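# Lift cloth off standing lanterns and lay it flat

## Task

Free the cloth from the lanterns poking up through its holes and lay it out flat on the table. Each lantern has to finish upright in the spot it occupies now. Whenever a gripper releases a piece of cloth it was holding, that piece must not drop by more than roughly a palm's width, or the job fails; cloth that snags on an open hand, lifts and settles back near its release point is excused. At the end, open the grippers and move the arms away from the cloth.

## Robot and tools

Setup. Four identical i2rt Big YAM arms (arm1, arm2, arm3, arm4) stand around the table, whose surface is at z=0.720. Each has six joints, a two-finger gripper and a wrist camera (armN_cam_wrist, fisheye, 672x504). Two fixed room cameras also watch: cam_high from above and cam_low from the side (both 896x504). Feet, in metres, scene frame: arm1 (+0.335, +0.740, 0.739), arm2 (-0.335, +0.740, 0.808), arm3 (-0.335, -0.740, 0.775), arm4 (+0.335, -0.740, 0.827). Arms 1 and 2 face toward -y, arms 3 and 4 toward +y; each foot's own +x is its facing direction. A hand reaches roughly 1.0 m from its joint1 axis.

Frames. All poses share the scene frame: origin on the floor, +z up, metres. The hand point lies between the finger pads, about 1 cm short of the tips. In the hand's own axes the fingers point along +z and open along y. Quaternions are written w, x, y, z. Printed hand positions are approximate, worse at long reach, and hands often settle a centimetre or more off.

move. Arguments are arm1..arm4 plus cameras; each arm key holds only that arm's command, and an arm you omit keeps whatever it was last told. Per arm you may give:
- joints: absolute targets by name, not offsets. joint1_rad -2.879..2.879 (base yaw, positive counter-clockwise from above), joint2_rad 0..3.141 (shoulder), joint3_rad 0..3.019 (elbow), joint4_rad -1.692..1.57 (hand pitch, positive tips fingers up), joint5_rad -1.57..1.57 (sideways swing, positive to the arm's right), joint6_rad -2.094..2.094 (roll, positive clockwise seen from behind), all radians; gripper_m 0..0.093, fingertip gap in metres.
- target: one list of seven numbers [x, y, z, qw, qx, qy, qz], an absolute hand pose in the scene frame (metres, unit quaternion), same layout as the printed hand line. The hand travels in a straight line from its current hand_target toward it. Alongside target, joints may only contain gripper_m.
- speed: top path speed in m/s, 0.002..0.5, default 0.25, valid only with target; rotation is capped at twice that figure in rad/s.
All motions in one call start together. Hand paths are stretched so they all finish at once, each lasting 0.5 to 10 s (cut off at 10 s); a whole action never exceeds 15 s. The controller keeps each path step within 100 mm and 20 degrees of the measured hand, favours position over orientation, and does not avoid obstacles or other arms. Hands can lag, wander, or overshoot speed when the arm is nearly straight. cameras: list of names, or "all"/omitted for every camera, [] for none; an unknown name invalidates the call.

Results. Each robot's state: joint_positions, Joint velocities (rad/s, gripper in m/s), hand, hand_target, joint torques (N m; numbers 3 and 4 flip sign beyond ±28), joint_status and hand_status. A "pictures" line gives image order; images may be slightly older than the state. "as last shown" marks robots not commanded, whose state is repeated. The "move" line lists each arm as done or by its worst status. Status words: off_target (stopped short, maybe still pushing); time_out (joints keep a nearby target and keep pushing; resend the reported position to relax them); not_followed, "joint command not followed" or "pose unreachable" (a self/arm-collision check blocked the command; grippers still act; the arm may retry later). on_its_own lists uncommanded behaviour, with "held at" showing a target, not a reading. Tiny target changes may not move a joint.

Gripper. Closed on nothing it reads 0.000-0.001. Gripping a part, it reads a bit under the part's size; commanding about 0.005 m below first-contact reading gives full force (50-62 N per pad). To release, command well above the reading.

Other tools. wait {seconds 0..10, cameras}: lets time pass with no new command and returns state and images. zoom_image {camera, region [x0, y0, x1, y1] in pixels, top-left origin, at most 504x504}: enlarges part of that camera's latest image; the camera must have been in the latest images. finished_scene {scene: current scene number}: the first call only asks you to review; a second call ends the scene irrevocably.

Call rules. A refused call (out-of-range value), or a stop during a call, cancels the later move, wait and finished_scene calls of the same reply; an invalid call (unknown key) does not. The simulation keeps running while you think, with robots holding their last command.

Hazards. Before opening a gripper on cloth, bring it down to just above the table so nothing drops far. Keep lanterns upright and unmoved; lift cloth high enough to clear them. Nothing may leave the work area. Robots must not press hard on each other; the collision check may act late and ignores fingers, housings and wrist cameras. Arms keep pushing on contact; sustained pushing, stretching or holding loads heats motors, giving a MOTOR HOT line at 85 °C and an OVER-TEMPERATURE FAULT at 100 °C, when the arm goes limp for 30-60 s and affected keys read limit_stop_at_motor_heat (resend targets afterwards). Avoid slams and releasing moving items. Finish with grippers open and arms clear.

Each tool is called after ">>>" in YAML: its name, and indented under it one key for each argument.

## Session

>>> move:

Scene clock: 0.00 s.
Joint torques (N m): no reading
Motor temperatures (°C): arm1=[28 25 29 22 24 23 23] | arm2=[23 23 28 27 23 24 23] | arm3=[25 31 27 26 24 23 26] | arm4=[26 33 29 24 22 23 25]
Heat: arm1: hottest joint3_rad 29 °C; arm2: hottest joint3_rad 28 °C; arm3: hottest joint2_rad 31 °C; arm4: hottest joint2_rad 33 °C.
Joint velocities: arm1=[-0.005 -0.015 0.012 -0.007 -0.051 -0.066 0] | arm2=[0.005 -0.015 0.007 -0.017 -0.154 -0.037 0] | arm3=[0.005 -0.015 0.027 -0.002 0.037 -0.081 0] | arm4=[0.005 -0.005 -0.027 -0.002 -0.022 -0.081 0]
arm1.joint_positions: joint1_rad=-0.149 joint2_rad=+0.286 joint3_rad=+1.689 joint4_rad=-1.240 joint5_rad=-0.049 joint6_rad=+0.507 gripper_m=+0.094
arm1.joint_status: not commanded
arm1.hand: x=+0.3487 y=+0.7642 z=+1.4578 quat_wxyz=(-0.641, -0.565, -0.306, +0.420) (m; scene frame)
arm1.hand_target: x=+0.3490 y=+0.7661 z=+1.4621 quat_wxyz=(-0.644, -0.561, -0.304, +0.422) (m; scene frame)
arm1.hand_status: not commanded
arm2.joint_positions: joint1_rad=+0.694 joint2_rad=+0.506 joint3_rad=+1.467 joint4_rad=-1.443 joint5_rad=-0.141 joint6_rad=+0.586 gripper_m=+0.094
arm2.joint_status: not commanded
arm2.hand: x=-0.2174 y=+0.6295 z=+1.3808 quat_wxyz=(-0.519, -0.548, -0.655, +0.017) (m; scene frame)
arm2.hand_target: x=-0.2194 y=+0.6319 z=+1.3907 quat_wxyz=(-0.530, -0.543, -0.651, +0.019) (m; scene frame)
arm2.hand_status: not commanded
arm3.joint_positions: joint1_rad=-0.166 joint2_rad=+0.432 joint3_rad=+1.385 joint4_rad=-1.492 joint5_rad=-0.208 joint6_rad=-0.423 gripper_m=+0.094
arm3.joint_status: not commanded
arm3.hand: x=-0.3565 y=-0.6057 z=+1.3139 quat_wxyz=(-0.389, +0.725, -0.471, -0.318) (m; scene frame)
arm3.hand_target: x=-0.3568 y=-0.6074 z=+1.3233 quat_wxyz=(-0.398, +0.721, -0.467, -0.322) (m; scene frame)
arm3.hand_status: not commanded
arm4.joint_positions: joint1_rad=+0.270 joint2_rad=+0.640 joint3_rad=+1.503 joint4_rad=-1.444 joint5_rad=-0.222 joint6_rad=-0.408 gripper_m=+0.094
arm4.joint_status: not commanded
arm4.hand: x=+0.2517 y=-0.5495 z=+1.3974 quat_wxyz=(-0.301, +0.804, -0.343, -0.381) (m; scene frame)
arm4.hand_target: x=+0.2524 y=-0.5524 z=+1.4062 quat_wxyz=(-0.309, +0.800, -0.340, -0.386) (m; scene frame)
arm4.hand_status: not commanded
pictures: arm1_cam_wrist, arm2_cam_wrist, arm3_cam_wrist, arm4_cam_wrist, cam_high, cam_low
camera_calibration:
arm1_cam_wrist: T_world_to_cam=[[-0.88511, -0.0191015, -0.46499, 1.0028], [0.422413, 0.386359, -0.819935, 0.760974], [0.195315, -0.92215, -0.333902, 1.25367], [0, 0, 0, 1]] pos_world=[0.321281, 0.88122, 1.50884]
arm2_cam_wrist: T_world_to_cam=[[-0.731915, -0.397681, -0.553308, 0.858471], [-0.276157, 0.915466, -0.292676, -0.228052], [0.622927, -0.061414, -0.779866, 1.37276], [0, 0, 0, 1]] pos_world=[-0.289781, 0.634478, 1.47882]
arm3_cam_wrist: T_world_to_cam=[[0.929253, 0.256936, 0.265466, 0.138741], [0.346443, -0.855606, -0.384597, 0.117134], [0.128318, 0.449357, -0.884089, 1.60455], [0, 0, 0, 1]] pos_world=[-0.375398, -0.656442, 1.42678]
arm4_cam_wrist: T_world_to_cam=[[0.778606, 0.584653, 0.227933, -0.194055], [0.626001, -0.69848, -0.346769, -0.0531718], [-0.0435329, 0.412683, -0.909834, 1.62972], [0, 0, 0, 1]] pos_world=[0.255324, -0.596241, 1.50857]

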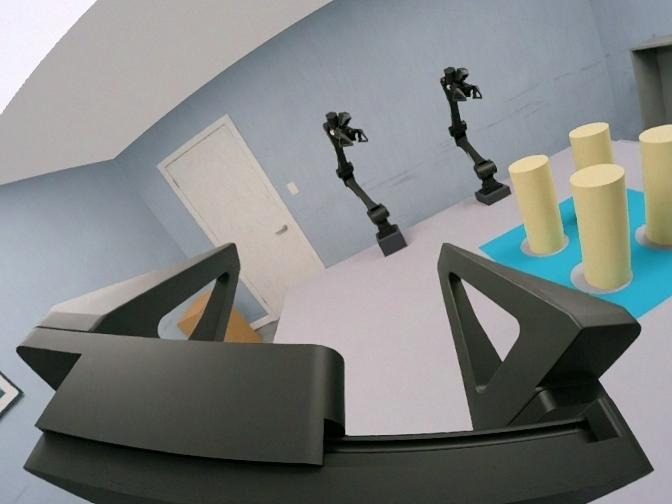

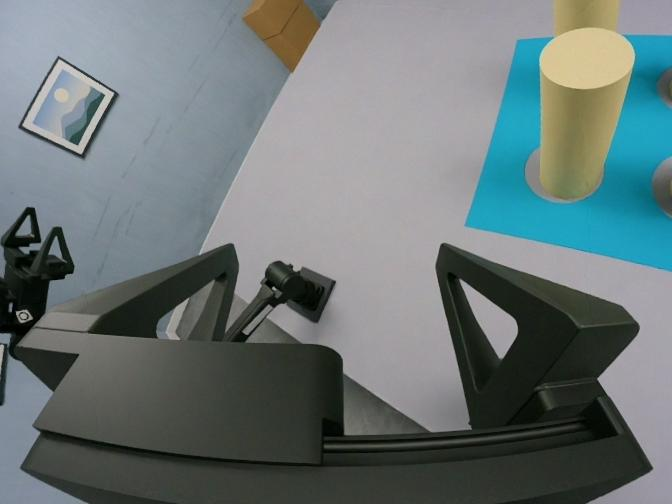

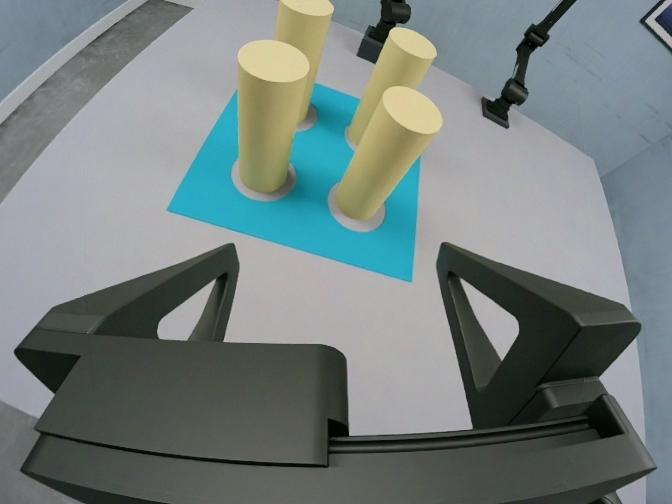

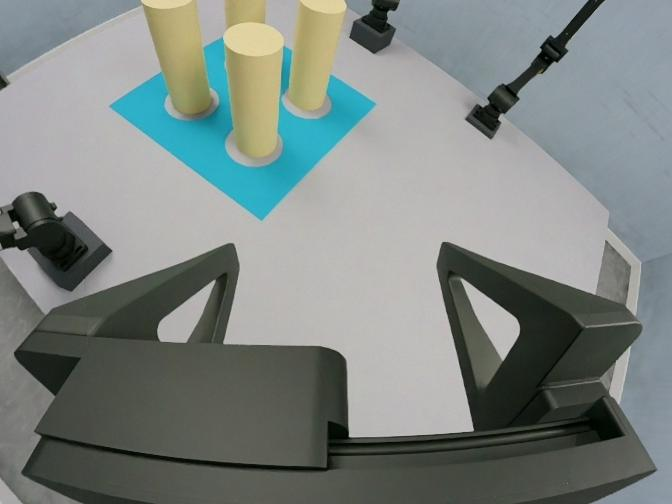

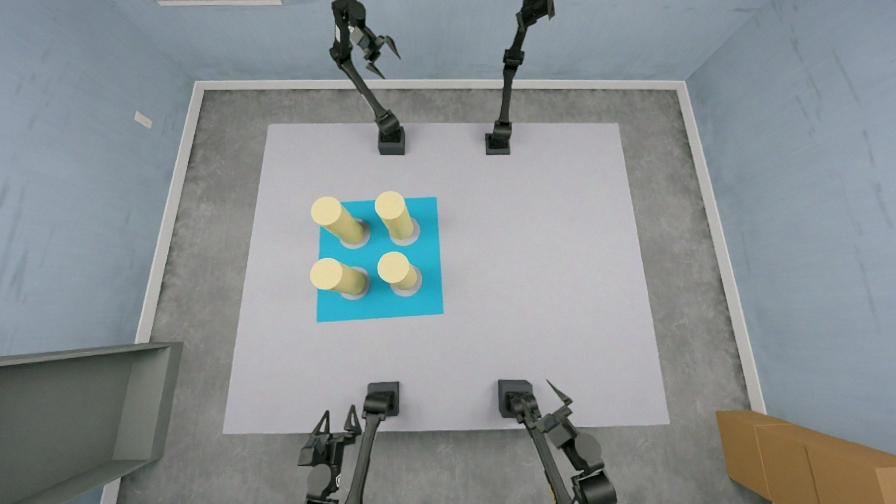

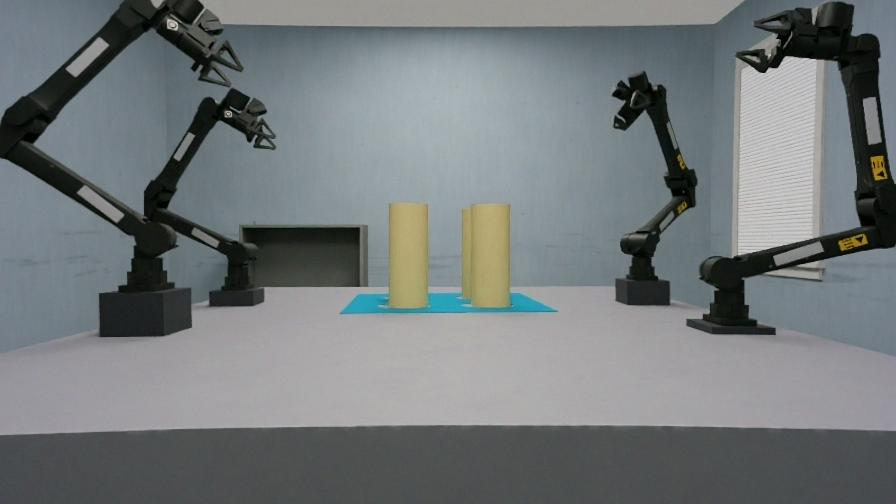

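>>> zoom_image:
  camera: "cam_high"
  region: [300, 180, 460, 270]

>>> zoom_image:
  camera: "cam_high"
  region: [300, 245, 460, 335]

Scaled by 3.150.

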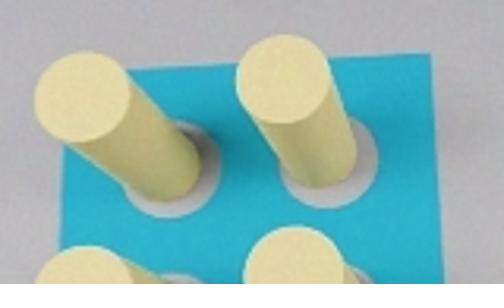

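Scaled by 3.150.

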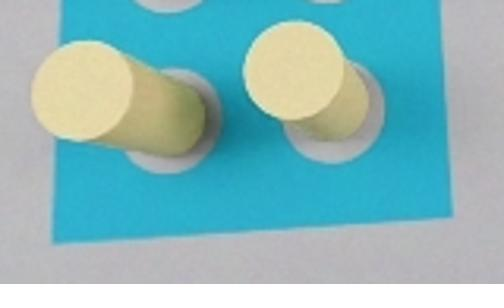

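>>> move:
  arm1: {"joints": {"joint1_rad": -0.941, "joint2_rad": 0.9, "joint3_rad": 1.4, "joint4_rad": -1.3, "joint5_rad": -0.3448, "joint6_rad": -0.879, "gripper_m": 0.045}}
  arm2: {"joints": {"joint1_rad": -0.83, "joint2_rad": 0.9, "joint3_rad": 1.4, "joint4_rad": -1.3, "joint5_rad": -0.3213, "joint6_rad": -0.795, "gripper_m": 0.045}}
  arm3: {"joints": {"joint1_rad": 0.7798, "joint2_rad": 0.9, "joint3_rad": 1.4, "joint4_rad": -1.3, "joint5_rad": 0.3131, "joint6_rad": 0.7674, "gripper_m": 0.045}}
  arm4: {"joints": {"joint1_rad": 0.8296, "joint2_rad": 0.9, "joint3_rad": 1.4, "joint4_rad": -1.3, "joint5_rad": 0.3067, "joint6_rad": 0.7464, "gripper_m": 0.045}}
  cameras: ["cam_high"]

Scene clock: 82.50 s.
Joint torques (N m): arm1=[-1.26 -0.09 12.45 0.83 -0.29 -0.07] | arm2=[0.32 -3.55 10.3 2.07 -0.3 -0.15] | arm3=[0.38 -2.14 8.28 1.74 0.39 0.12] | arm4=[1.14 0.56 12.25 2.11 0.28 0.16]
Motor temperatures (°C): arm1=[27 26 30 22 24 23 23] | arm2=[23 23 32 27 23 24 23] | arm3=[25 30 30 26 24 23 26] | arm4=[26 32 34 24 21 23 25]
Heat: arm1: hottest joint3_rad 30 °C; arm2: hottest joint3_rad 32 °C; arm3: hottest joint2_rad 30 °C; arm4: hottest joint3_rad 34 °C.
move: arm1 done; arm2 done; arm3 done; arm4 done
Joint velocities: arm1=[-0.005 -0.015 -0.002 -0.007 -0.022 -0.037 -0.001] | arm2=[-0.015 0.005 -0.002 0.012 0.037 -0.037 0] | arm3=[-0.005 -0.005 0.007 -0.007 0.007 -0.022 -0.001] | arm4=[-0.015 -0.005 -0.002 0.012 -0.051 -0.051 0]
arm1.joint_positions: joint1_rad=-0.941 joint2_rad=+0.893 joint3_rad=+1.370 joint4_rad=-1.294 joint5_rad=-0.342 joint6_rad=-0.866 gripper_m=+0.045
arm1.joint_status: all done
arm1.hand: x=+0.1017 y=+0.4976 z=+1.2153 quat_wxyz=(-0.120, -0.622, -0.672, +0.384) (m; scene frame)
arm1.hand_target: x=+0.1010 y=+0.4966 z=+1.2270 quat_wxyz=(-0.117, -0.614, -0.674, +0.392) (m; scene frame)
arm1.hand_status: not commanded
arm2.joint_positions: joint1_rad=-0.826 joint2_rad=+0.895 joint3_rad=+1.387 joint4_rad=-1.314 joint5_rad=-0.320 joint6_rad=-0.784 gripper_m=+0.045
arm2.joint_status: all done
arm2.hand: x=-0.5501 y=+0.4738 z=+1.2817 quat_wxyz=(-0.138, -0.628, -0.674, +0.363) (m; scene frame)
arm2.hand_target: x=-0.5538 y=+0.4719 z=+1.2888 quat_wxyz=(-0.135, -0.621, -0.675, +0.374) (m; scene frame)
arm2.hand_status: not commanded
arm3.joint_positions: joint1_rad=+0.777 joint2_rad=+0.899 joint3_rad=+1.385 joint4_rad=-1.318 joint5_rad=+0.310 joint6_rad=+0.754 gripper_m=+0.045
arm3.joint_status: all done
arm3.hand: x=-0.5476 y=-0.4742 z=+1.2475 quat_wxyz=(-0.150, +0.634, -0.670, -0.357) (m; scene frame)
arm3.hand_target: x=-0.5504 y=-0.4723 z=+1.2577 quat_wxyz=(-0.147, +0.624, -0.671, -0.373) (m; scene frame)
arm3.hand_status: not commanded
arm4.joint_positions: joint1_rad=+0.821 joint2_rad=+0.893 joint3_rad=+1.382 joint4_rad=-1.311 joint5_rad=+0.304 joint6_rad=+0.733 gripper_m=+0.045
arm4.joint_status: all done
arm4.hand: x=+0.1348 y=-0.4690 z=+1.3029 quat_wxyz=(-0.151, +0.629, -0.672, -0.361) (m; scene frame)
arm4.hand_target: x=+0.1300 y=-0.4678 z=+1.3118 quat_wxyz=(-0.148, +0.622, -0.672, -0.373) (m; scene frame)
arm4.hand_status: not commanded
pictures: cam_high

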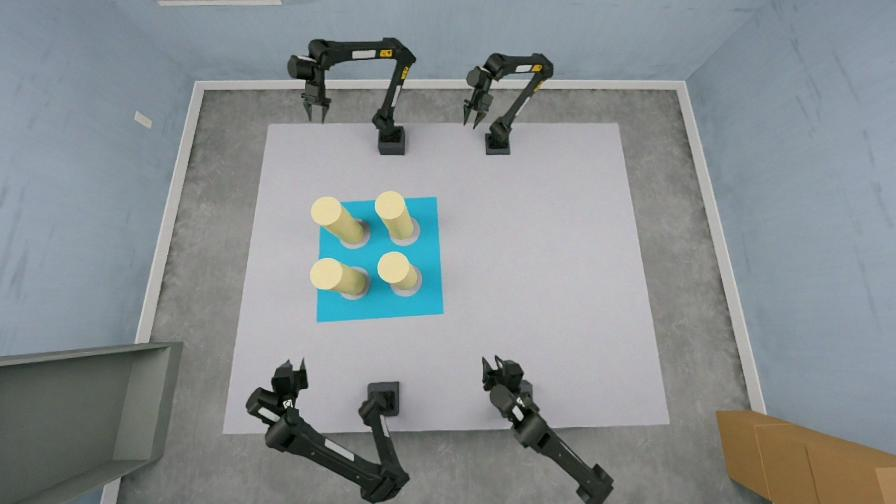

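>>> move:
  arm1: {"joints": {"joint1_rad": -0.941, "joint2_rad": 1.793, "joint3_rad": 1.308, "joint4_rad": -0.813, "joint5_rad": -0.3448, "joint6_rad": -0.879}}
  arm2: {"joints": {"joint1_rad": -0.83, "joint2_rad": 1.905, "joint3_rad": 1.263, "joint4_rad": -0.628, "joint5_rad": -0.3213, "joint6_rad": -0.795}}
  arm3: {"joints": {"joint1_rad": 0.7798, "joint2_rad": 1.767, "joint3_rad": 1.155, "joint4_rad": -0.649, "joint5_rad": 0.3131, "joint6_rad": 0.7674}}
  arm4: {"joints": {"joint1_rad": 0.8296, "joint2_rad": 1.948, "joint3_rad": 1.27, "joint4_rad": -0.577, "joint5_rad": 0.3067, "joint6_rad": 0.7464}}
  cameras: ["arm1_cam_wrist", "arm2_cam_wrist", "arm3_cam_wrist", "arm4_cam_wrist"]

Scene clock: 86.67 s.
Joint torques (N m): arm1=[-0.91 -14.92 10.21 0.83 -0.39 -0.06] | arm2=[0.15 -21.89 8.18 1.44 -0.38 -0.18] | arm3=[0.03 -15.21 6.83 1.14 0.36 0.16] | arm4=[1.08 -12.22 9.31 1.4 0.29 0.17]
Motor temperatures (°C): arm1=[27 26 31 22 24 23 23] | arm2=[23 23 32 27 23 24 23] | arm3=[25 30 30 26 24 23 26] | arm4=[26 32 34 24 21 23 25]
Heat: arm1: hottest joint3_rad 31 °C; arm2: hottest joint3_rad 32 °C; arm3: hottest joint2_rad 30 °C; arm4: hottest joint3_rad 34 °C.
move: arm1 done; arm2 done; arm3 done; arm4 done
Joint velocities: arm1=[-0.015 0.005 -0.007 -0.007 -0.066 -0.007 0] | arm2=[0.005 -0.024 0.002 -0.007 -0.022 -0.066 0] | arm3=[-0.005 -0.005 0.007 -0.007 -0.037 -0.022 0.001] | arm4=[-0.005 -0.005 0.002 0.007 -0.066 0.022 0]
arm1.joint_positions: joint1_rad=-0.941 joint2_rad=+1.813 joint3_rad=+1.294 joint4_rad=-0.823 joint5_rad=-0.342 joint6_rad=-0.868 gripper_m=+0.045
arm1.joint_status: all done
arm1.hand: x=-0.0807 y=+0.3565 z=+0.8088 quat_wxyz=(-0.158, -0.697, -0.685, +0.136) (m; scene frame)
arm1.hand_target: x=-0.0880 y=+0.3507 z=+0.8264 quat_wxyz=(-0.156, -0.689, -0.690, +0.159) (m; scene frame)
arm1.hand_status: not commanded
arm2.joint_positions: joint1_rad=-0.826 joint2_rad=+1.922 joint3_rad=+1.259 joint4_rad=-0.644 joint5_rad=-0.320 joint6_rad=-0.786 gripper_m=+0.045
arm2.joint_status: all done
arm2.hand: x=-0.7303 y=+0.3135 z=+0.8047 quat_wxyz=(-0.153, -0.696, -0.689, +0.133) (m; scene frame)
arm2.hand_target: x=-0.7371 y=+0.3098 z=+0.8165 quat_wxyz=(-0.152, -0.690, -0.691, +0.152) (m; scene frame)
arm2.hand_status: not commanded
arm3.joint_positions: joint1_rad=+0.777 joint2_rad=+1.773 joint3_rad=+1.148 joint4_rad=-0.667 joint5_rad=+0.312 joint6_rad=+0.755 gripper_m=+0.045
arm3.joint_status: all done
arm3.hand: x=-0.6913 y=-0.3316 z=+0.8117 quat_wxyz=(-0.159, +0.697, -0.685, -0.137) (m; scene frame)
arm3.hand_target: x=-0.6981 y=-0.3272 z=+0.8185 quat_wxyz=(-0.158, +0.691, -0.689, -0.154) (m; scene frame)
arm3.hand_status: not commanded
arm4.joint_positions: joint1_rad=+0.821 joint2_rad=+1.953 joint3_rad=+1.262 joint4_rad=-0.588 joint5_rad=+0.305 joint6_rad=+0.734 gripper_m=+0.045
arm4.joint_status: all done
arm4.hand: x=-0.0450 y=-0.2872 z=+0.8170 quat_wxyz=(-0.155, +0.694, -0.689, -0.143) (m; scene frame)
arm4.hand_target: x=-0.0537 y=-0.2854 z=+0.8235 quat_wxyz=(-0.155, +0.689, -0.690, -0.157) (m; scene frame)
arm4.hand_status: not commanded
pictures: arm1_cam_wrist, arm2_cam_wrist, arm3_cam_wrist, arm4_cam_wrist
camera_calibration:
arm1_cam_wrist: T_world_to_cam=[[-0.999067, 0.00476138, -0.0429249, -0.0459352], [-0.00260247, 0.985461, 0.169883, -0.480724], [0.0431097, 0.169836, -0.984529, 0.869565], [0, 0, 0, 1]] pos_world=[-0.0846301, 0.32627, 0.935807]
arm2_cam_wrist: T_world_to_cam=[[-0.999252, 0.0077469, -0.0378896, -0.698414], [-0.000831323, 0.975202, 0.221314, -0.480248], [0.0386645, 0.22118, -0.974466, 0.864878], [0, 0, 0, 1]] pos_world=[-0.731731, 0.282456, 0.922617]
arm3_cam_wrist: T_world_to_cam=[[0.999392, 0.0141697, 0.0318456, 0.670429], [0.00766303, -0.980607, 0.195837, -0.47226], [0.034003, -0.195474, -0.980119, 0.87931], [0, 0, 0, 1]] pos_world=[-0.696302, -0.300719, 0.932964]
arm4_cam_wrist: T_world_to_cam=[[0.999736, 0.00871017, 0.0212415, 0.0292785], [0.0041682, -0.978721, 0.205151, -0.444865], [0.0225764, -0.205009, -0.9785, 0.862179], [0, 0, 0, 1]] pos_world=[-0.0468814, -0.258899, 0.934284]

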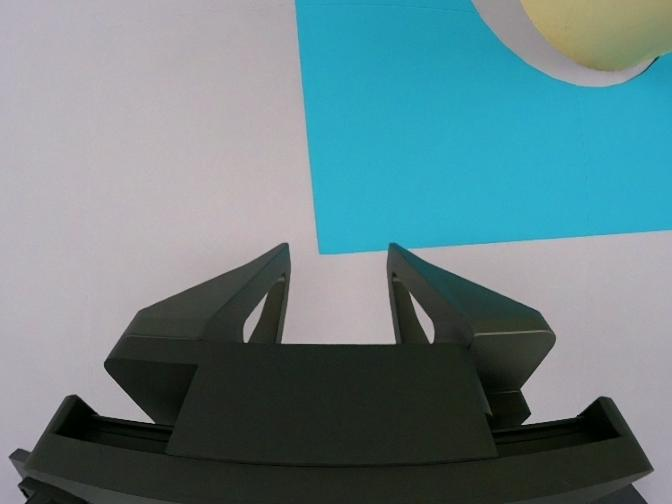

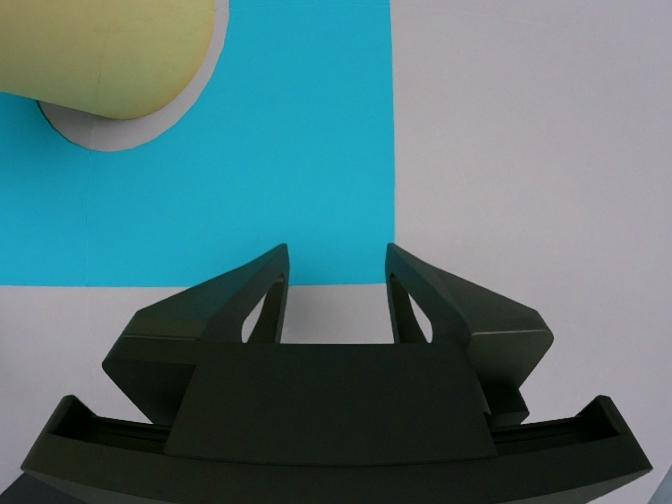

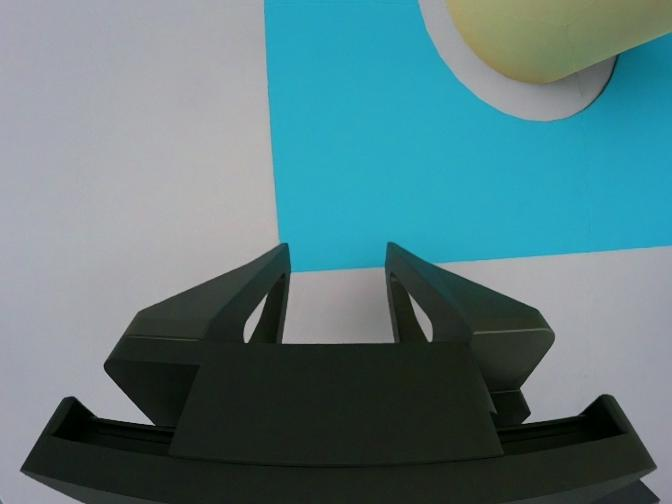

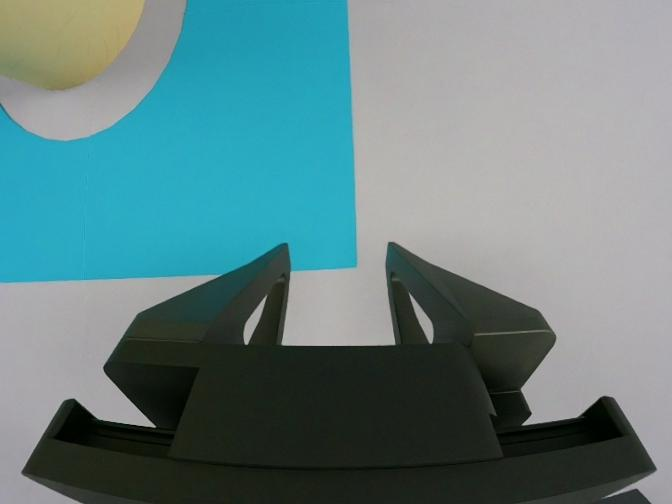

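>>> move:
  arm1: {"target": [-0.0957, 0.333, 0.772, 0.1531, 0.690, 0.690, -0.1531], "speed": 0.25}
  arm2: {"target": [-0.741, 0.3235, 0.77, 0.1531, 0.690, 0.690, -0.1531], "speed": 0.25}
  arm3: {"target": [-0.7115, -0.328, 0.763, 0.1531, -0.690, 0.690, 0.1531], "speed": 0.25}
  arm4: {"target": [-0.066, -0.284, 0.764, 0.1531, -0.690, 0.690, 0.1531], "speed": 0.25}
  cameras: ["arm1_cam_wrist", "arm2_cam_wrist", "arm3_cam_wrist", "arm4_cam_wrist"]

Scene clock: 105.97 s.
Joint torques (N m): arm1=[-1.08 -15.38 10.17 0.79 -0.04 0.12] | arm2=[-0.09 -20.89 6.87 1.48 -0.46 -0.19] | arm3=[0.38 -16.09 6 1.17 0.29 0.14] | arm4=[1.67 -12.63 9.8 1.35 0.3 0.17]
Motor temperatures (°C): arm1=[27 27 32 22 24 23 23] | arm2=[23 26 32 27 23 24 23] | arm3=[25 32 31 25 24 23 26] | arm4=[26 34 34 24 21 23 25]
Heat: arm1: hottest joint3_rad 32 °C; arm2: hottest joint3_rad 32 °C; arm3: hottest joint2_rad 32 °C; arm4: hottest joint2_rad 34 °C.
move: arm1 off_target; arm2 done; arm3 done; arm4 off_target
Joint velocities: arm1=[0.005 -0.005 0.012 -0.012 -0.007 0.022 -0.001] | arm2=[0.005 -0.015 -0.012 -0.017 0.007 0.007 0] | arm3=[-0.015 -0.024 -0.012 -0.017 -0.007 -0.022 0] | arm4=[-0.005 -0.005 -0.002 -0.007 0.037 -0.051 0]
arm1.joint_positions: joint1_rad=-0.927 joint2_rad=+1.912 joint3_rad=+1.294 joint4_rad=-0.724 joint5_rad=-0.336 joint6_rad=-0.868 gripper_m=+0.045
arm1.joint_status: not commanded
arm1.hand: x=-0.0872 y=+0.3424 z=+0.7600 quat_wxyz=(-0.156, -0.693, -0.690, +0.136) (m; scene frame)
arm1.hand_target: x=-0.0949 y=+0.3333 z=+0.7721 quat_wxyz=(-0.153, -0.690, -0.691, +0.153) (m; scene frame)
arm1.hand_status: off_target (0.017 m and 2.1 deg from the pose sent, 0.046 m and 2.2 deg at the start)
arm2.joint_positions: joint1_rad=-0.849 joint2_rad=+1.971 joint3_rad=+1.219 joint4_rad=-0.534 joint5_rad=-0.328 joint6_rad=-0.808 gripper_m=+0.045
arm2.joint_status: not commanded
arm2.hand: x=-0.7375 y=+0.3226 z=+0.7705 quat_wxyz=(-0.153, -0.693, -0.689, +0.146) (m; scene frame)
arm2.hand_target: x=-0.7405 y=+0.3238 z=+0.7701 quat_wxyz=(-0.153, -0.690, -0.690, +0.153) (m; scene frame)
arm2.hand_status: done (0.004 m and 0.9 deg from the pose sent, 0.038 m and 2.4 deg at the start)
arm3.joint_positions: joint1_rad=+0.792 joint2_rad=+1.881 joint3_rad=+1.139 joint4_rad=-0.552 joint5_rad=+0.310 joint6_rad=+0.776 gripper_m=+0.045
arm3.joint_status: not commanded
arm3.hand: x=-0.7041 y=-0.3307 z=+0.7590 quat_wxyz=(-0.156, +0.696, -0.687, -0.139) (m; scene frame)
arm3.hand_target: x=-0.7109 y=-0.3285 z=+0.7636 quat_wxyz=(-0.153, +0.690, -0.690, -0.153) (m; scene frame)
arm3.hand_status: done (0.009 m and 1.8 deg from the pose sent, 0.053 m and 2.2 deg at the start)
arm4.joint_positions: joint1_rad=+0.827 joint2_rad=+2.074 joint3_rad=+1.262 joint4_rad=-0.490 joint5_rad=+0.305 joint6_rad=+0.747 gripper_m=+0.045
arm4.joint_status: not commanded
arm4.hand: x=-0.0486 y=-0.2885 z=+0.7543 quat_wxyz=(-0.154, +0.693, -0.691, -0.133) (m; scene frame)
arm4.hand_target: x=-0.0660 y=-0.2844 z=+0.7640 quat_wxyz=(-0.153, +0.690, -0.690, -0.153) (m; scene frame)
arm4.hand_status: off_target (0.020 m and 2.3 deg from the pose sent, 0.057 m and 1.2 deg at the start)
pictures: arm1_cam_wrist, arm2_cam_wrist, arm3_cam_wrist, arm4_cam_wrist
camera_calibration:
arm1_cam_wrist: T_world_to_cam=[[-0.999232, -0.00743393, -0.0384778, -0.0536306], [-0.0140132, 0.984705, 0.173663, -0.462183], [0.0365983, 0.174069, -0.984053, 0.82178], [0, 0, 0, 1]] pos_world=[-0.0901418, 0.311669, 0.886876]
arm2_cam_wrist: T_world_to_cam=[[-0.999802, 0.00701946, -0.0186367, -0.72204], [0.00310041, 0.979274, 0.202514, -0.465466], [0.0196719, 0.202416, -0.979102, 0.825388], [0, 0, 0, 1]] pos_world=[-0.736691, 0.293815, 0.888946]
arm3_cam_wrist: T_world_to_cam=[[0.999663, 0.0109703, 0.0235398, 0.690304], [0.00608076, -0.980079, 0.198516, -0.463999], [0.0252486, -0.198306, -0.979815, 0.820909], [0, 0, 0, 1]] pos_world=[-0.707977, -0.299537, 0.8802]
arm4_cam_wrist: T_world_to_cam=[[0.999456, 0.00298785, 0.0328364, 0.0237667], [-0.00435816, -0.975177, 0.221385, -0.444856], [0.0326828, -0.221408, -0.974634, 0.793483], [0, 0, 0, 1]] pos_world=[-0.0516258, -0.258201, 0.871059]

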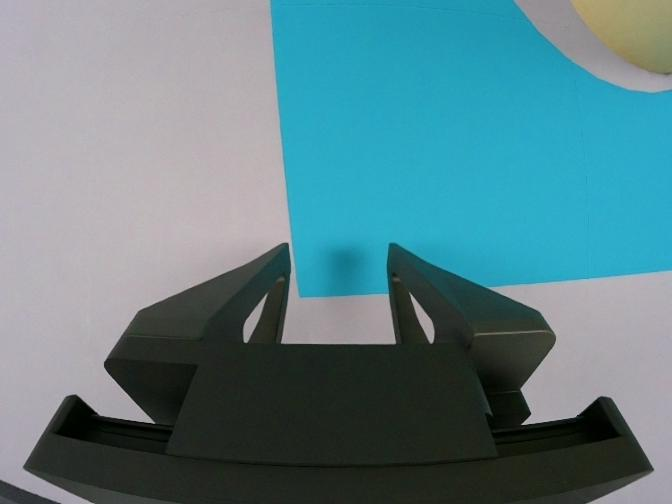

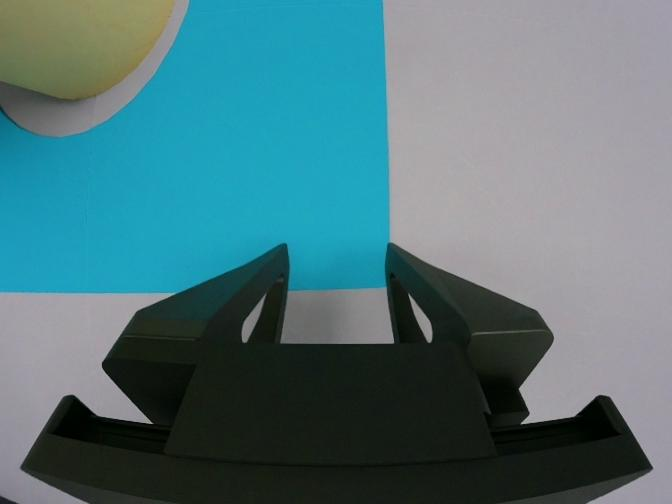

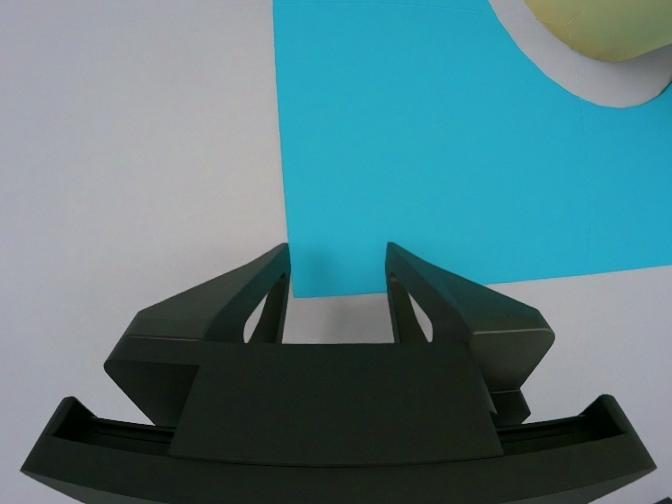

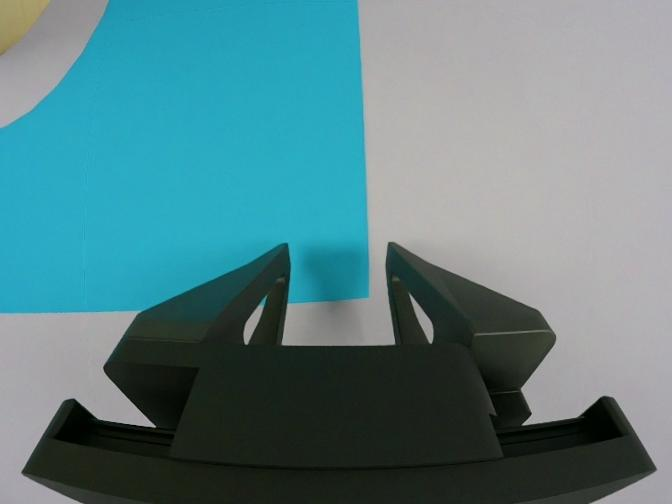

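>>> move:
  arm1: {"target": [-0.0875, 0.348, 0.703, 0.1531, 0.690, 0.690, -0.1531], "speed": 0.15}
  arm2: {"target": [-0.7315, 0.331, 0.703, 0.1531, 0.690, 0.690, -0.1531], "speed": 0.15}
  arm3: {"target": [-0.6995, -0.3375, 0.703, 0.1531, -0.690, 0.690, 0.1531], "speed": 0.15}
  arm4: {"target": [-0.0595, -0.300, 0.703, 0.1531, -0.690, 0.690, 0.1531], "speed": 0.15}
  cameras: []

>>> move:
  arm1: {"joints": {"gripper_m": 0.0}}
  arm2: {"joints": {"gripper_m": 0.0}}
  arm3: {"joints": {"gripper_m": 0.0}}
  arm4: {"joints": {"gripper_m": 0.0}}
  cameras: ["arm1_cam_wrist", "arm2_cam_wrist", "arm3_cam_wrist", "arm4_cam_wrist"]

Scene clock: 135.27 s.
Joint torques (N m): arm1=[-1.49 -11.22 6.05 1.03 0.21 -0.04] | arm2=[0.26 -17.44 5.15 1.55 0.02 -0.16] | arm3=[0.21 -12.28 4.29 1.21 0.09 0.11] | arm4=[1.67 -9 5.82 1.39 -0.11 0.19]
Motor temperatures (°C): arm1=[27 29 34 22 24 23 23] | arm2=[23 25 31 27 23 24 22] | arm3=[25 33 30 25 24 23 26] | arm4=[25 36 34 24 21 23 24]
Heat: arm1: hottest joint3_rad 34 °C; arm2: hottest joint3_rad 31 °C; arm3: hottest joint2_rad 33 °C; arm4: hottest joint2_rad 36 °C.
move: arm1 off_target; arm2 off_target; arm3 off_target; arm4 off_target
Joint velocities: arm1=[-0.005 -0.005 -0.002 -0.022 0.081 0.051 0] | arm2=[-0.005 0.005 -0.002 -0.002 0.007 -0.066 0] | arm3=[-0.015 -0.005 0.002 0.007 -0.037 -0.037 0.001] | arm4=[-0.015 -0.015 -0.012 -0.007 -0.022 -0.022 0]
arm1.joint_positions: joint1_rad=-0.930 joint2_rad=+1.937 joint3_rad=+1.236 joint4_rad=-0.553 joint5_rad=-0.345 joint6_rad=-0.868 gripper_m=+0.045
arm1.joint_status: not commanded
arm1.hand: x=-0.0942 y=+0.3367 z=+0.7359 quat_wxyz=(-0.155, -0.684, -0.691, +0.179) (m; scene frame)
arm1.hand_target: x=-0.0860 y=+0.3492 z=+0.7043 quat_wxyz=(-0.153, -0.690, -0.691, +0.153) (m; scene frame)
arm1.hand_status: off_target (0.035 m and 3.0 deg from the pose sent, 0.057 m and 2.1 deg at the start)
arm2.joint_positions: joint1_rad=-0.850 joint2_rad=+2.036 joint3_rad=+1.176 joint4_rad=-0.370 joint5_rad=-0.339 joint6_rad=-0.809 gripper_m=+0.045
arm2.joint_status: not commanded
arm2.hand: x=-0.7389 y=+0.3199 z=+0.7320 quat_wxyz=(-0.157, -0.686, -0.689, +0.173) (m; scene frame)
arm2.hand_target: x=-0.7298 y=+0.3321 z=+0.7044 quat_wxyz=(-0.153, -0.690, -0.690, +0.153) (m; scene frame)
arm2.hand_status: off_target (0.032 m and 2.4 deg from the pose sent, 0.068 m and 0.9 deg at the start)
arm3.joint_positions: joint1_rad=+0.793 joint2_rad=+1.921 joint3_rad=+1.084 joint4_rad=-0.389 joint5_rad=+0.315 joint6_rad=+0.779 gripper_m=+0.045
arm3.joint_status: not commanded
arm3.hand: x=-0.7059 y=-0.3283 z=+0.7311 quat_wxyz=(-0.157, +0.687, -0.688, -0.172) (m; scene frame)
arm3.hand_target: x=-0.6981 y=-0.3387 z=+0.7049 quat_wxyz=(-0.153, +0.690, -0.690, -0.153) (m; scene frame)
arm3.hand_status: off_target (0.030 m and 2.3 deg from the pose sent, 0.057 m and 1.8 deg at the start)
arm4.joint_positions: joint1_rad=+0.840 joint2_rad=+2.109 joint3_rad=+1.246 joint4_rad=-0.344 joint5_rad=+0.320 joint6_rad=+0.758 gripper_m=+0.045
arm4.joint_status: not commanded
arm4.hand: x=-0.0653 y=-0.2793 z=+0.7409 quat_wxyz=(-0.159, +0.682, -0.691, -0.182) (m; scene frame)
arm4.hand_target: x=-0.0581 y=-0.3006 z=+0.7047 quat_wxyz=(-0.153, +0.690, -0.690, -0.153) (m; scene frame)
arm4.hand_status: off_target (0.044 m and 3.5 deg from the pose sent, 0.054 m and 2.3 deg at the start)
pictures: none
No camera images: "cameras" was empty.

Scene clock: 136.17 s.
Joint torques (N m): arm1=[-2.26 -11.28 6.22 0.62 0.11 -0.03] | arm2=[0.26 -17.32 5.2 1.35 0.02 -0.16] | arm3=[0.62 -12.34 4.52 1.21 -0.21 0.11] | arm4=[1.32 -9.05 5.85 0.9 0.01 0.15]
Motor temperatures (°C): arm1=[27 29 34 22 24 23 23] | arm2=[23 25 31 27 23 24 22] | arm3=[25 33 30 25 24 23 26] | arm4=[25 36 34 24 21 23 25]
Heat: arm1: hottest joint3_rad 34 °C; arm2: hottest joint3_rad 31 °C; arm3: hottest joint2_rad 33 °C; arm4: hottest joint2_rad 36 °C.
move: arm1 done; arm2 done; arm3 done; arm4 done
Joint velocities: arm1=[-0.015 -0.005 -0.022 0.002 0.022 -0.007 -0.001] | arm2=[-0.015 -0.005 0.007 -0.017 -0.007 0.037 0] | arm3=[-0.024 -0.005 0.002 -0.007 0.037 -0.066 0] | arm4=[-0.015 -0.005 -0.002 0.007 0.051 -0.037 0]
arm1.joint_positions: joint1_rad=-0.930 joint2_rad=+1.937 joint3_rad=+1.236 joint4_rad=-0.543 joint5_rad=-0.344 joint6_rad=-0.868 gripper_m=+0.001
arm1.joint_status: all done
arm1.hand: x=-0.0961 y=+0.3356 z=+0.7366 quat_wxyz=(-0.154, -0.683, -0.691, +0.183) (m; scene frame)
arm1.hand_target: x=-0.0859 y=+0.3491 z=+0.7043 quat_wxyz=(-0.153, -0.690, -0.691, +0.153) (m; scene frame)
arm1.hand_status: not commanded
arm2.joint_positions: joint1_rad=-0.850 joint2_rad=+2.036 joint3_rad=+1.176 joint4_rad=-0.366 joint5_rad=-0.339 joint6_rad=-0.809 gripper_m=+0.000
arm2.joint_status: all done
arm2.hand: x=-0.7396 y=+0.3193 z=+0.7321 quat_wxyz=(-0.157, -0.686, -0.689, +0.175) (m; scene frame)
arm2.hand_target: x=-0.7299 y=+0.3322 z=+0.7046 quat_wxyz=(-0.153, -0.690, -0.690, +0.153) (m; scene frame)
arm2.hand_status: not commanded
arm3.joint_positions: joint1_rad=+0.788 joint2_rad=+1.921 joint3_rad=+1.081 joint4_rad=-0.389 joint5_rad=+0.324 joint6_rad=+0.779 gripper_m=+0.003
arm3.joint_status: all done
arm3.hand: x=-0.7015 y=-0.3265 z=+0.7305 quat_wxyz=(-0.161, +0.685, -0.690, -0.170) (m; scene frame)
arm3.hand_target: x=-0.6982 y=-0.3386 z=+0.7049 quat_wxyz=(-0.153, +0.690, -0.690, -0.153) (m; scene frame)
arm3.hand_status: not commanded
arm4.joint_positions: joint1_rad=+0.843 joint2_rad=+2.110 joint3_rad=+1.246 joint4_rad=-0.331 joint5_rad=+0.317 joint6_rad=+0.762 gripper_m=+0.002
arm4.joint_status: all done
arm4.hand: x=-0.0693 y=-0.2793 z=+0.7414 quat_wxyz=(-0.156, +0.681, -0.690, -0.188) (m; scene frame)
arm4.hand_target: x=-0.0581 y=-0.3007 z=+0.7046 quat_wxyz=(-0.153, +0.690, -0.691, -0.153) (m; scene frame)
arm4.hand_status: not commanded
pictures: arm1_cam_wrist, arm2_cam_wrist, arm3_cam_wrist, arm4_cam_wrist
camera_calibration:
arm1_cam_wrist: T_world_to_cam=[[-0.999377, -0.00695847, 0.0345977, -0.117446], [-0.00310515, 0.993904, 0.110205, -0.406775], [-0.0351537, 0.110029, -0.993307, 0.821669], [0, 0, 0, 1]] pos_world=[-0.0897515, 0.313071, 0.865061]
arm2_cam_wrist: T_world_to_cam=[[-0.999801, 0.00386911, 0.0195465, -0.751793], [0.00687424, 0.987717, 0.156104, -0.420403], [-0.0187024, 0.156208, -0.987547, 0.781088], [0, 0, 0, 1]] pos_world=[-0.734146, 0.296136, 0.851683]
arm3_cam_wrist: T_world_to_cam=[[0.999871, 0.000598449, -0.016052, 0.713968], [0.00292483, -0.989383, 0.1453, -0.42056], [-0.0157947, -0.145328, -0.989257, 0.789192], [0, 0, 0, 1]] pos_world=[-0.700181, -0.30183, 0.853282]
arm4_cam_wrist: T_world_to_cam=[[0.999065, 0.00327096, -0.0431144, 0.101228], [0.00924627, -0.990231, 0.139133, -0.37546], [-0.0422381, -0.139401, -0.989335, 0.81222], [0, 0, 0, 1]] pos_world=[-0.0633553, -0.258899, 0.86016]

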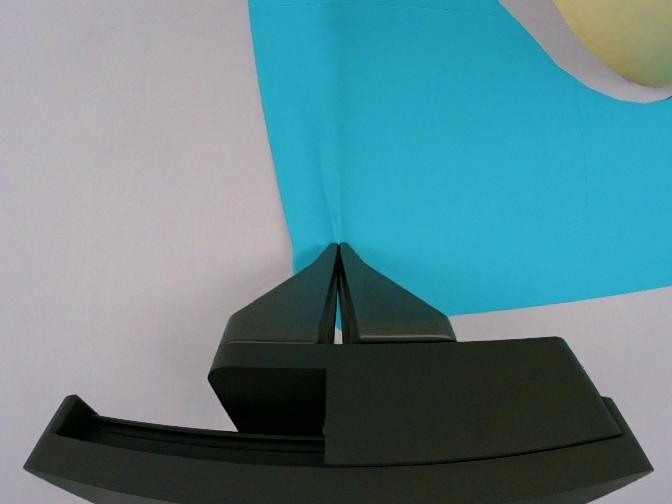

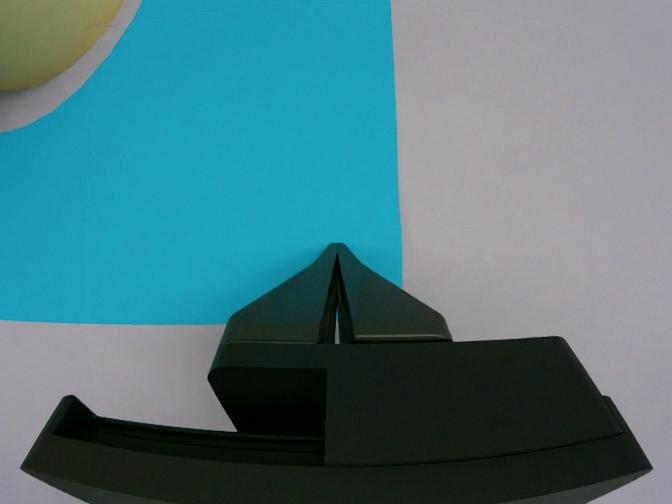

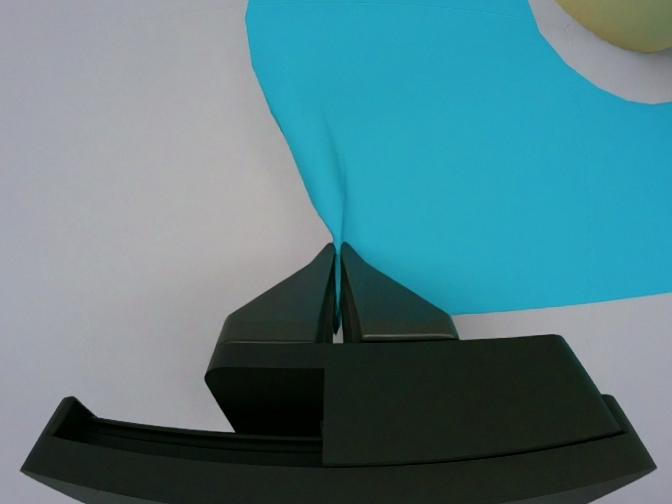

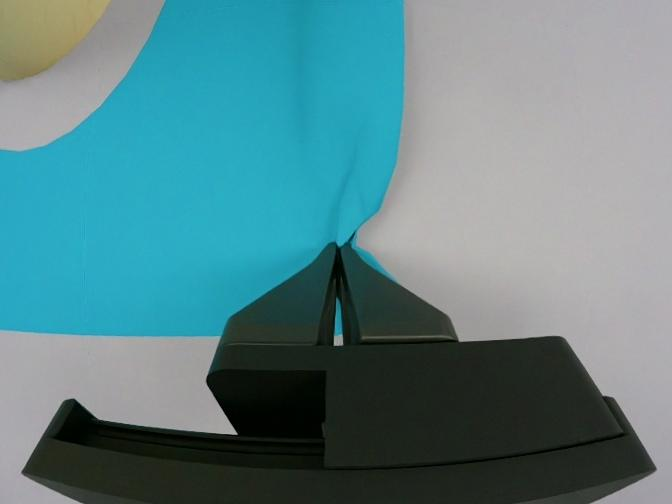

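>>> zoom_image:
  camera: "arm2_cam_wrist"
  region: [220, 150, 472, 350]

>>> zoom_image:
  camera: "arm1_cam_wrist"
  region: [220, 150, 472, 350]

>>> zoom_image:
  camera: "arm4_cam_wrist"
  region: [220, 150, 472, 350]

Scaled by 2.000 from the camera's 672x504 image, which has a finer 960x720 frame.

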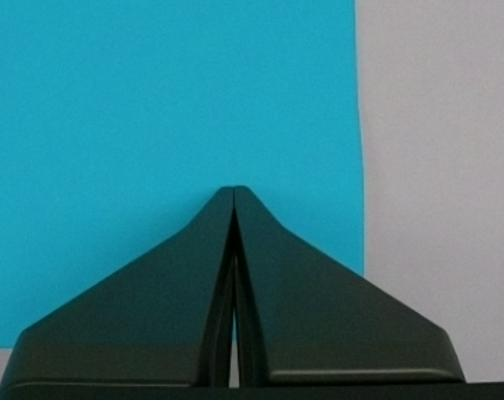

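Scaled by 2.000 from the camera's 672x504 image, which has a finer 960x720 frame.

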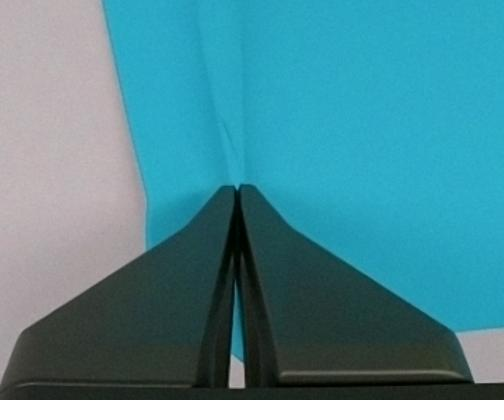

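Scaled by 2.000 from the camera's 672x504 image, which has a finer 960x720 frame.

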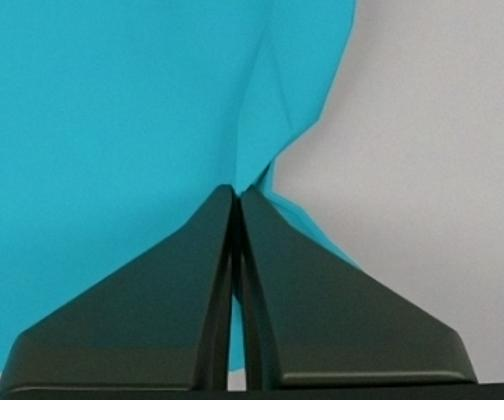

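>>> move:
  arm2: {"target": [-0.7370, 0.328, 0.785, 0.1531, 0.690, 0.690, -0.1531], "speed": 0.2}
  cameras: ["arm2_cam_wrist"]

Scene clock: 143.73 s.
Joint torques (N m): arm1=[-1.79 -11.16 6.19 0.85 0.1 -0.07] | arm2=[-0.03 -19.96 9.32 0.32 -0.22 -0.19] | arm3=[0.73 -12.1 4.46 1.17 -0.21 0.11] | arm4=[1.32 -9.05 5.85 0.88 0.01 0.15]
Motor temperatures (°C): arm1=[27 29 34 22 24 23 23] | arm2=[23 25 31 27 22 24 23] | arm3=[25 33 30 25 24 23 26] | arm4=[25 36 33 24 21 23 25]
Heat: arm1: hottest joint3_rad 34 °C; arm2: hottest joint3_rad 31 °C; arm3: hottest joint2_rad 33 °C; arm4: hottest joint2_rad 36 °C.
move: arm2 off_target
Joint velocities: arm1=[-0.015 -0.005 -0.012 0.012 0.007 0.007 0.001] | arm2=[0.005 -0.005 -0.002 0.012 -0.066 -0.007 0.001] | arm3=[-0.024 -0.005 0.007 0.007 -0.007 -0.051 0] | arm4=[-0.005 0.005 0.002 -0.007 -0.037 0.051 0]
arm1.joint_positions: joint1_rad=-0.930 joint2_rad=+1.937 joint3_rad=+1.236 joint4_rad=-0.543 joint5_rad=-0.344 joint6_rad=-0.868 gripper_m=+0.001
arm1.joint_status: not commanded
arm1.hand: x=-0.0961 y=+0.3356 z=+0.7366 quat_wxyz=(-0.154, -0.683, -0.691, +0.183) (m; scene frame)
arm1.hand_target: x=-0.0859 y=+0.3491 z=+0.7043 quat_wxyz=(-0.153, -0.690, -0.691, +0.153) (m; scene frame)
arm1.hand_status: not commanded
arm2.joint_positions: joint1_rad=-0.850 joint2_rad=+1.933 joint3_rad=+1.176 joint4_rad=-0.533 joint5_rad=-0.333 joint6_rad=-0.809 gripper_m=+0.000
arm2.joint_status: not commanded
arm2.hand: x=-0.7262 y=+0.3319 z=+0.7769 quat_wxyz=(-0.156, -0.693, -0.689, +0.145) (m; scene frame)
arm2.hand_target: x=-0.7372 y=+0.3278 z=+0.7850 quat_wxyz=(-0.153, -0.690, -0.690, +0.153) (m; scene frame)
arm2.hand_status: off_target (0.014 m and 1.1 deg from the pose sent, 0.054 m and 2.6 deg at the start)
arm3.joint_positions: joint1_rad=+0.788 joint2_rad=+1.921 joint3_rad=+1.081 joint4_rad=-0.389 joint5_rad=+0.324 joint6_rad=+0.779 gripper_m=+0.003
arm3.joint_status: not commanded
arm3.hand: x=-0.7015 y=-0.3265 z=+0.7305 quat_wxyz=(-0.161, +0.685, -0.690, -0.170) (m; scene frame)
arm3.hand_target: x=-0.6982 y=-0.3386 z=+0.7049 quat_wxyz=(-0.153, +0.690, -0.690, -0.153) (m; scene frame)
arm3.hand_status: not commanded
arm4.joint_positions: joint1_rad=+0.843 joint2_rad=+2.110 joint3_rad=+1.246 joint4_rad=-0.331 joint5_rad=+0.317 joint6_rad=+0.762 gripper_m=+0.002
arm4.joint_status: not commanded
arm4.hand: x=-0.0693 y=-0.2793 z=+0.7414 quat_wxyz=(-0.156, +0.681, -0.690, -0.188) (m; scene frame)
arm4.hand_target: x=-0.0581 y=-0.3007 z=+0.7046 quat_wxyz=(-0.153, +0.690, -0.690, -0.153) (m; scene frame)
arm4.hand_status: not commanded
pictures: arm2_cam_wrist
camera_calibration:
arm2_cam_wrist: T_world_to_cam=[[-0.999681, 0.00551389, -0.0246442, -0.70537], [0.000451743, 0.979621, 0.200855, -0.476704], [0.0252495, 0.20078, -0.979311, 0.834288], [0, 0, 0, 1]] pos_world=[-0.725995, 0.30337, 0.895392]

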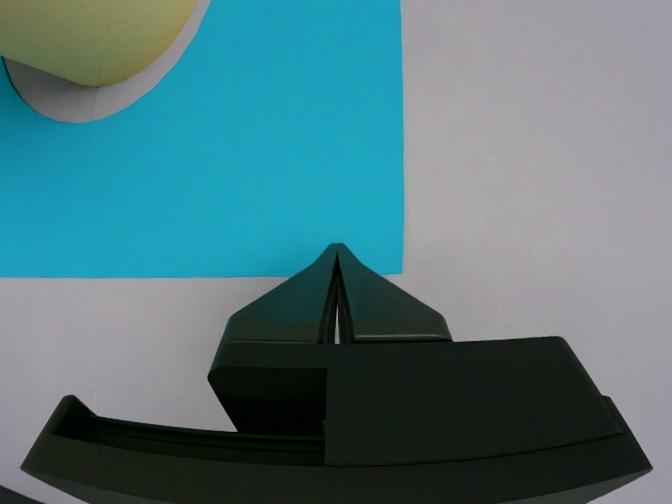

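>>> move:
  arm2: {"joints": {"gripper_m": 0.048}}
  cameras: []

>>> move:
  arm2: {"target": [-0.7310, 0.340, 0.686, 0.1531, 0.690, 0.690, -0.1531], "speed": 0.15}
  cameras: []

>>> move:
  arm2: {"joints": {"gripper_m": 0.0}}
  cameras: ["arm2_cam_wrist"]

Scene clock: 154.47 s.
Joint torques (N m): arm1=[-1.73 -11.28 6.16 0.53 0.09 -0.01] | arm2=[-0.09 -19.96 9.46 0.36 -0.22 -0.18] | arm3=[0.67 -12.04 4.49 1.2 -0.21 0.12] | arm4=[1.32 -9 5.85 0.9 0.01 0.15]
Motor temperatures (°C): arm1=[27 30 33 22 24 23 24] | arm2=[23 26 32 27 22 23 23] | arm3=[25 33 30 25 24 23 27] | arm4=[25 35 33 24 21 23 26]
Heat: arm1: hottest joint3_rad 33 °C; arm2: hottest joint3_rad 32 °C; arm3: hottest joint2_rad 33 °C; arm4: hottest joint2_rad 35 °C.
move: arm2 done
Joint velocities: arm1=[-0.005 -0.005 -0.017 -0.007 -0.007 0.007 0] | arm2=[-0.005 -0.005 -0.022 -0.007 0.066 -0.022 0] | arm3=[-0.015 -0.005 -0.007 -0.007 0.051 -0.007 0] | arm4=[-0.005 0.015 -0.002 -0.007 -0.022 -0.007 0]
arm1, arm3, arm4: as last shown
arm2.joint_positions: joint1_rad=-0.850 joint2_rad=+1.933 joint3_rad=+1.176 joint4_rad=-0.533 joint5_rad=-0.333 joint6_rad=-0.810 gripper_m=+0.048
arm2.joint_status: all done
arm2.hand: x=-0.7262 y=+0.3319 z=+0.7769 quat_wxyz=(-0.156, -0.693, -0.689, +0.145) (m; scene frame)
arm2.hand_target: x=-0.7372 y=+0.3278 z=+0.7850 quat_wxyz=(-0.153, -0.690, -0.690, +0.153) (m; scene frame)
arm2.hand_status: not commanded
pictures: none
No camera images: "cameras" was empty.

Scene clock: 155.67 s.
Joint torques (N m): arm1=[-1.49 -11.4 6.12 0.64 0.09 -0.02] | arm2=[-0.38 -14.92 4.68 1.66 0.28 -0.21] | arm3=[0.62 -12.04 4.51 1.17 -0.21 0.11] | arm4=[1.32 -9.05 5.83 0.87 0.01 0.15]
Motor temperatures (°C): arm1=[27 30 33 22 24 23 24] | arm2=[23 26 32 27 22 23 23] | arm3=[25 33 30 25 24 23 27] | arm4=[25 35 33 24 21 23 26]
Heat: arm1: hottest joint3_rad 33 °C; arm2: hottest joint3_rad 32 °C; arm3: hottest joint2_rad 33 °C; arm4: hottest joint2_rad 35 °C.
move: arm2 off_target
Joint velocities: arm1=[0.015 0.005 -0.022 0.002 -0.037 -0.022 0] | arm2=[-0.005 0.005 0.012 -0.002 0.081 -0.007 0] | arm3=[-0.005 -0.015 -0.017 -0.017 0.066 0.022 0] | arm4=[-0.005 0.015 0.012 -0.007 -0.022 -0.022 0]
arm1, arm3, arm4: as last shown
arm2.joint_positions: joint1_rad=-0.856 joint2_rad=+2.033 joint3_rad=+1.158 joint4_rad=-0.332 joint5_rad=-0.350 joint6_rad=-0.817 gripper_m=+0.048
arm2.joint_status: not commanded
arm2.hand: x=-0.7403 y=+0.3211 z=+0.7316 quat_wxyz=(-0.160, -0.681, -0.690, +0.186) (m; scene frame)
arm2.hand_target: x=-0.7280 y=+0.3420 z=+0.6893 quat_wxyz=(-0.154, -0.690, -0.690, +0.153) (m; scene frame)
arm2.hand_status: off_target (0.050 m and 4.0 deg from the pose sent, 0.091 m and 1.1 deg at the start)
pictures: none
No camera images: "cameras" was empty.

Scene clock: 156.30 s.
Joint torques (N m): arm1=[-1.32 -11.28 6.11 0.64 0.09 -0.03] | arm2=[-0.21 -15.27 4.7 1.21 0.29 -0.19] | arm3=[0.67 -12.04 4.46 1.14 -0.21 0.11] | arm4=[1.32 -9.05 5.85 0.88 0.01 0.15]
Motor temperatures (°C): arm1=[27 30 33 22 24 23 24] | arm2=[23 26 32 27 22 23 23] | arm3=[25 33 30 25 24 23 27] | arm4=[25 35 33 24 21 23 26]
Heat: arm1: hottest joint3_rad 33 °C; arm2: hottest joint3_rad 32 °C; arm3: hottest joint2_rad 33 °C; arm4: hottest joint2_rad 35 °C.
move: arm2 done
Joint velocities: arm1=[-0.005 -0.005 -0.007 -0.002 -0.022 -0.022 0] | arm2=[-0.015 0.015 -0.022 0.007 0.007 0.007 0] | arm3=[-0.015 0.005 -0.002 -0.007 0.007 -0.037 0] | arm4=[-0.005 -0.005 -0.002 0.007 0.051 0.007 -0.001]
arm1, arm3, arm4: as last shown
arm2.joint_positions: joint1_rad=-0.856 joint2_rad=+2.035 joint3_rad=+1.158 joint4_rad=-0.320 joint5_rad=-0.350 joint6_rad=-0.819 gripper_m=+0.000
arm2.joint_status: all done
arm2.hand: x=-0.7418 y=+0.3197 z=+0.7313 quat_wxyz=(-0.159, -0.679, -0.690, +0.191) (m; scene frame)
arm2.hand_target: x=-0.7280 y=+0.3420 z=+0.6894 quat_wxyz=(-0.154, -0.690, -0.690, +0.153) (m; scene frame)
arm2.hand_status: not commanded
pictures: arm2_cam_wrist
camera_calibration:
arm2_cam_wrist: T_world_to_cam=[[-0.999216, -0.00191687, 0.0395403, -0.766316], [0.00323906, 0.991519, 0.129921, -0.405468], [-0.039454, 0.129948, -0.990736, 0.775536], [0, 0, 0, 1]] pos_world=[-0.733804, 0.299781, 0.85133]

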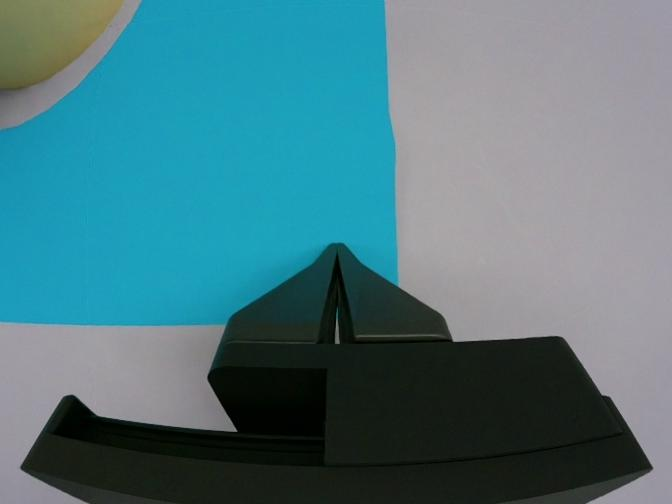

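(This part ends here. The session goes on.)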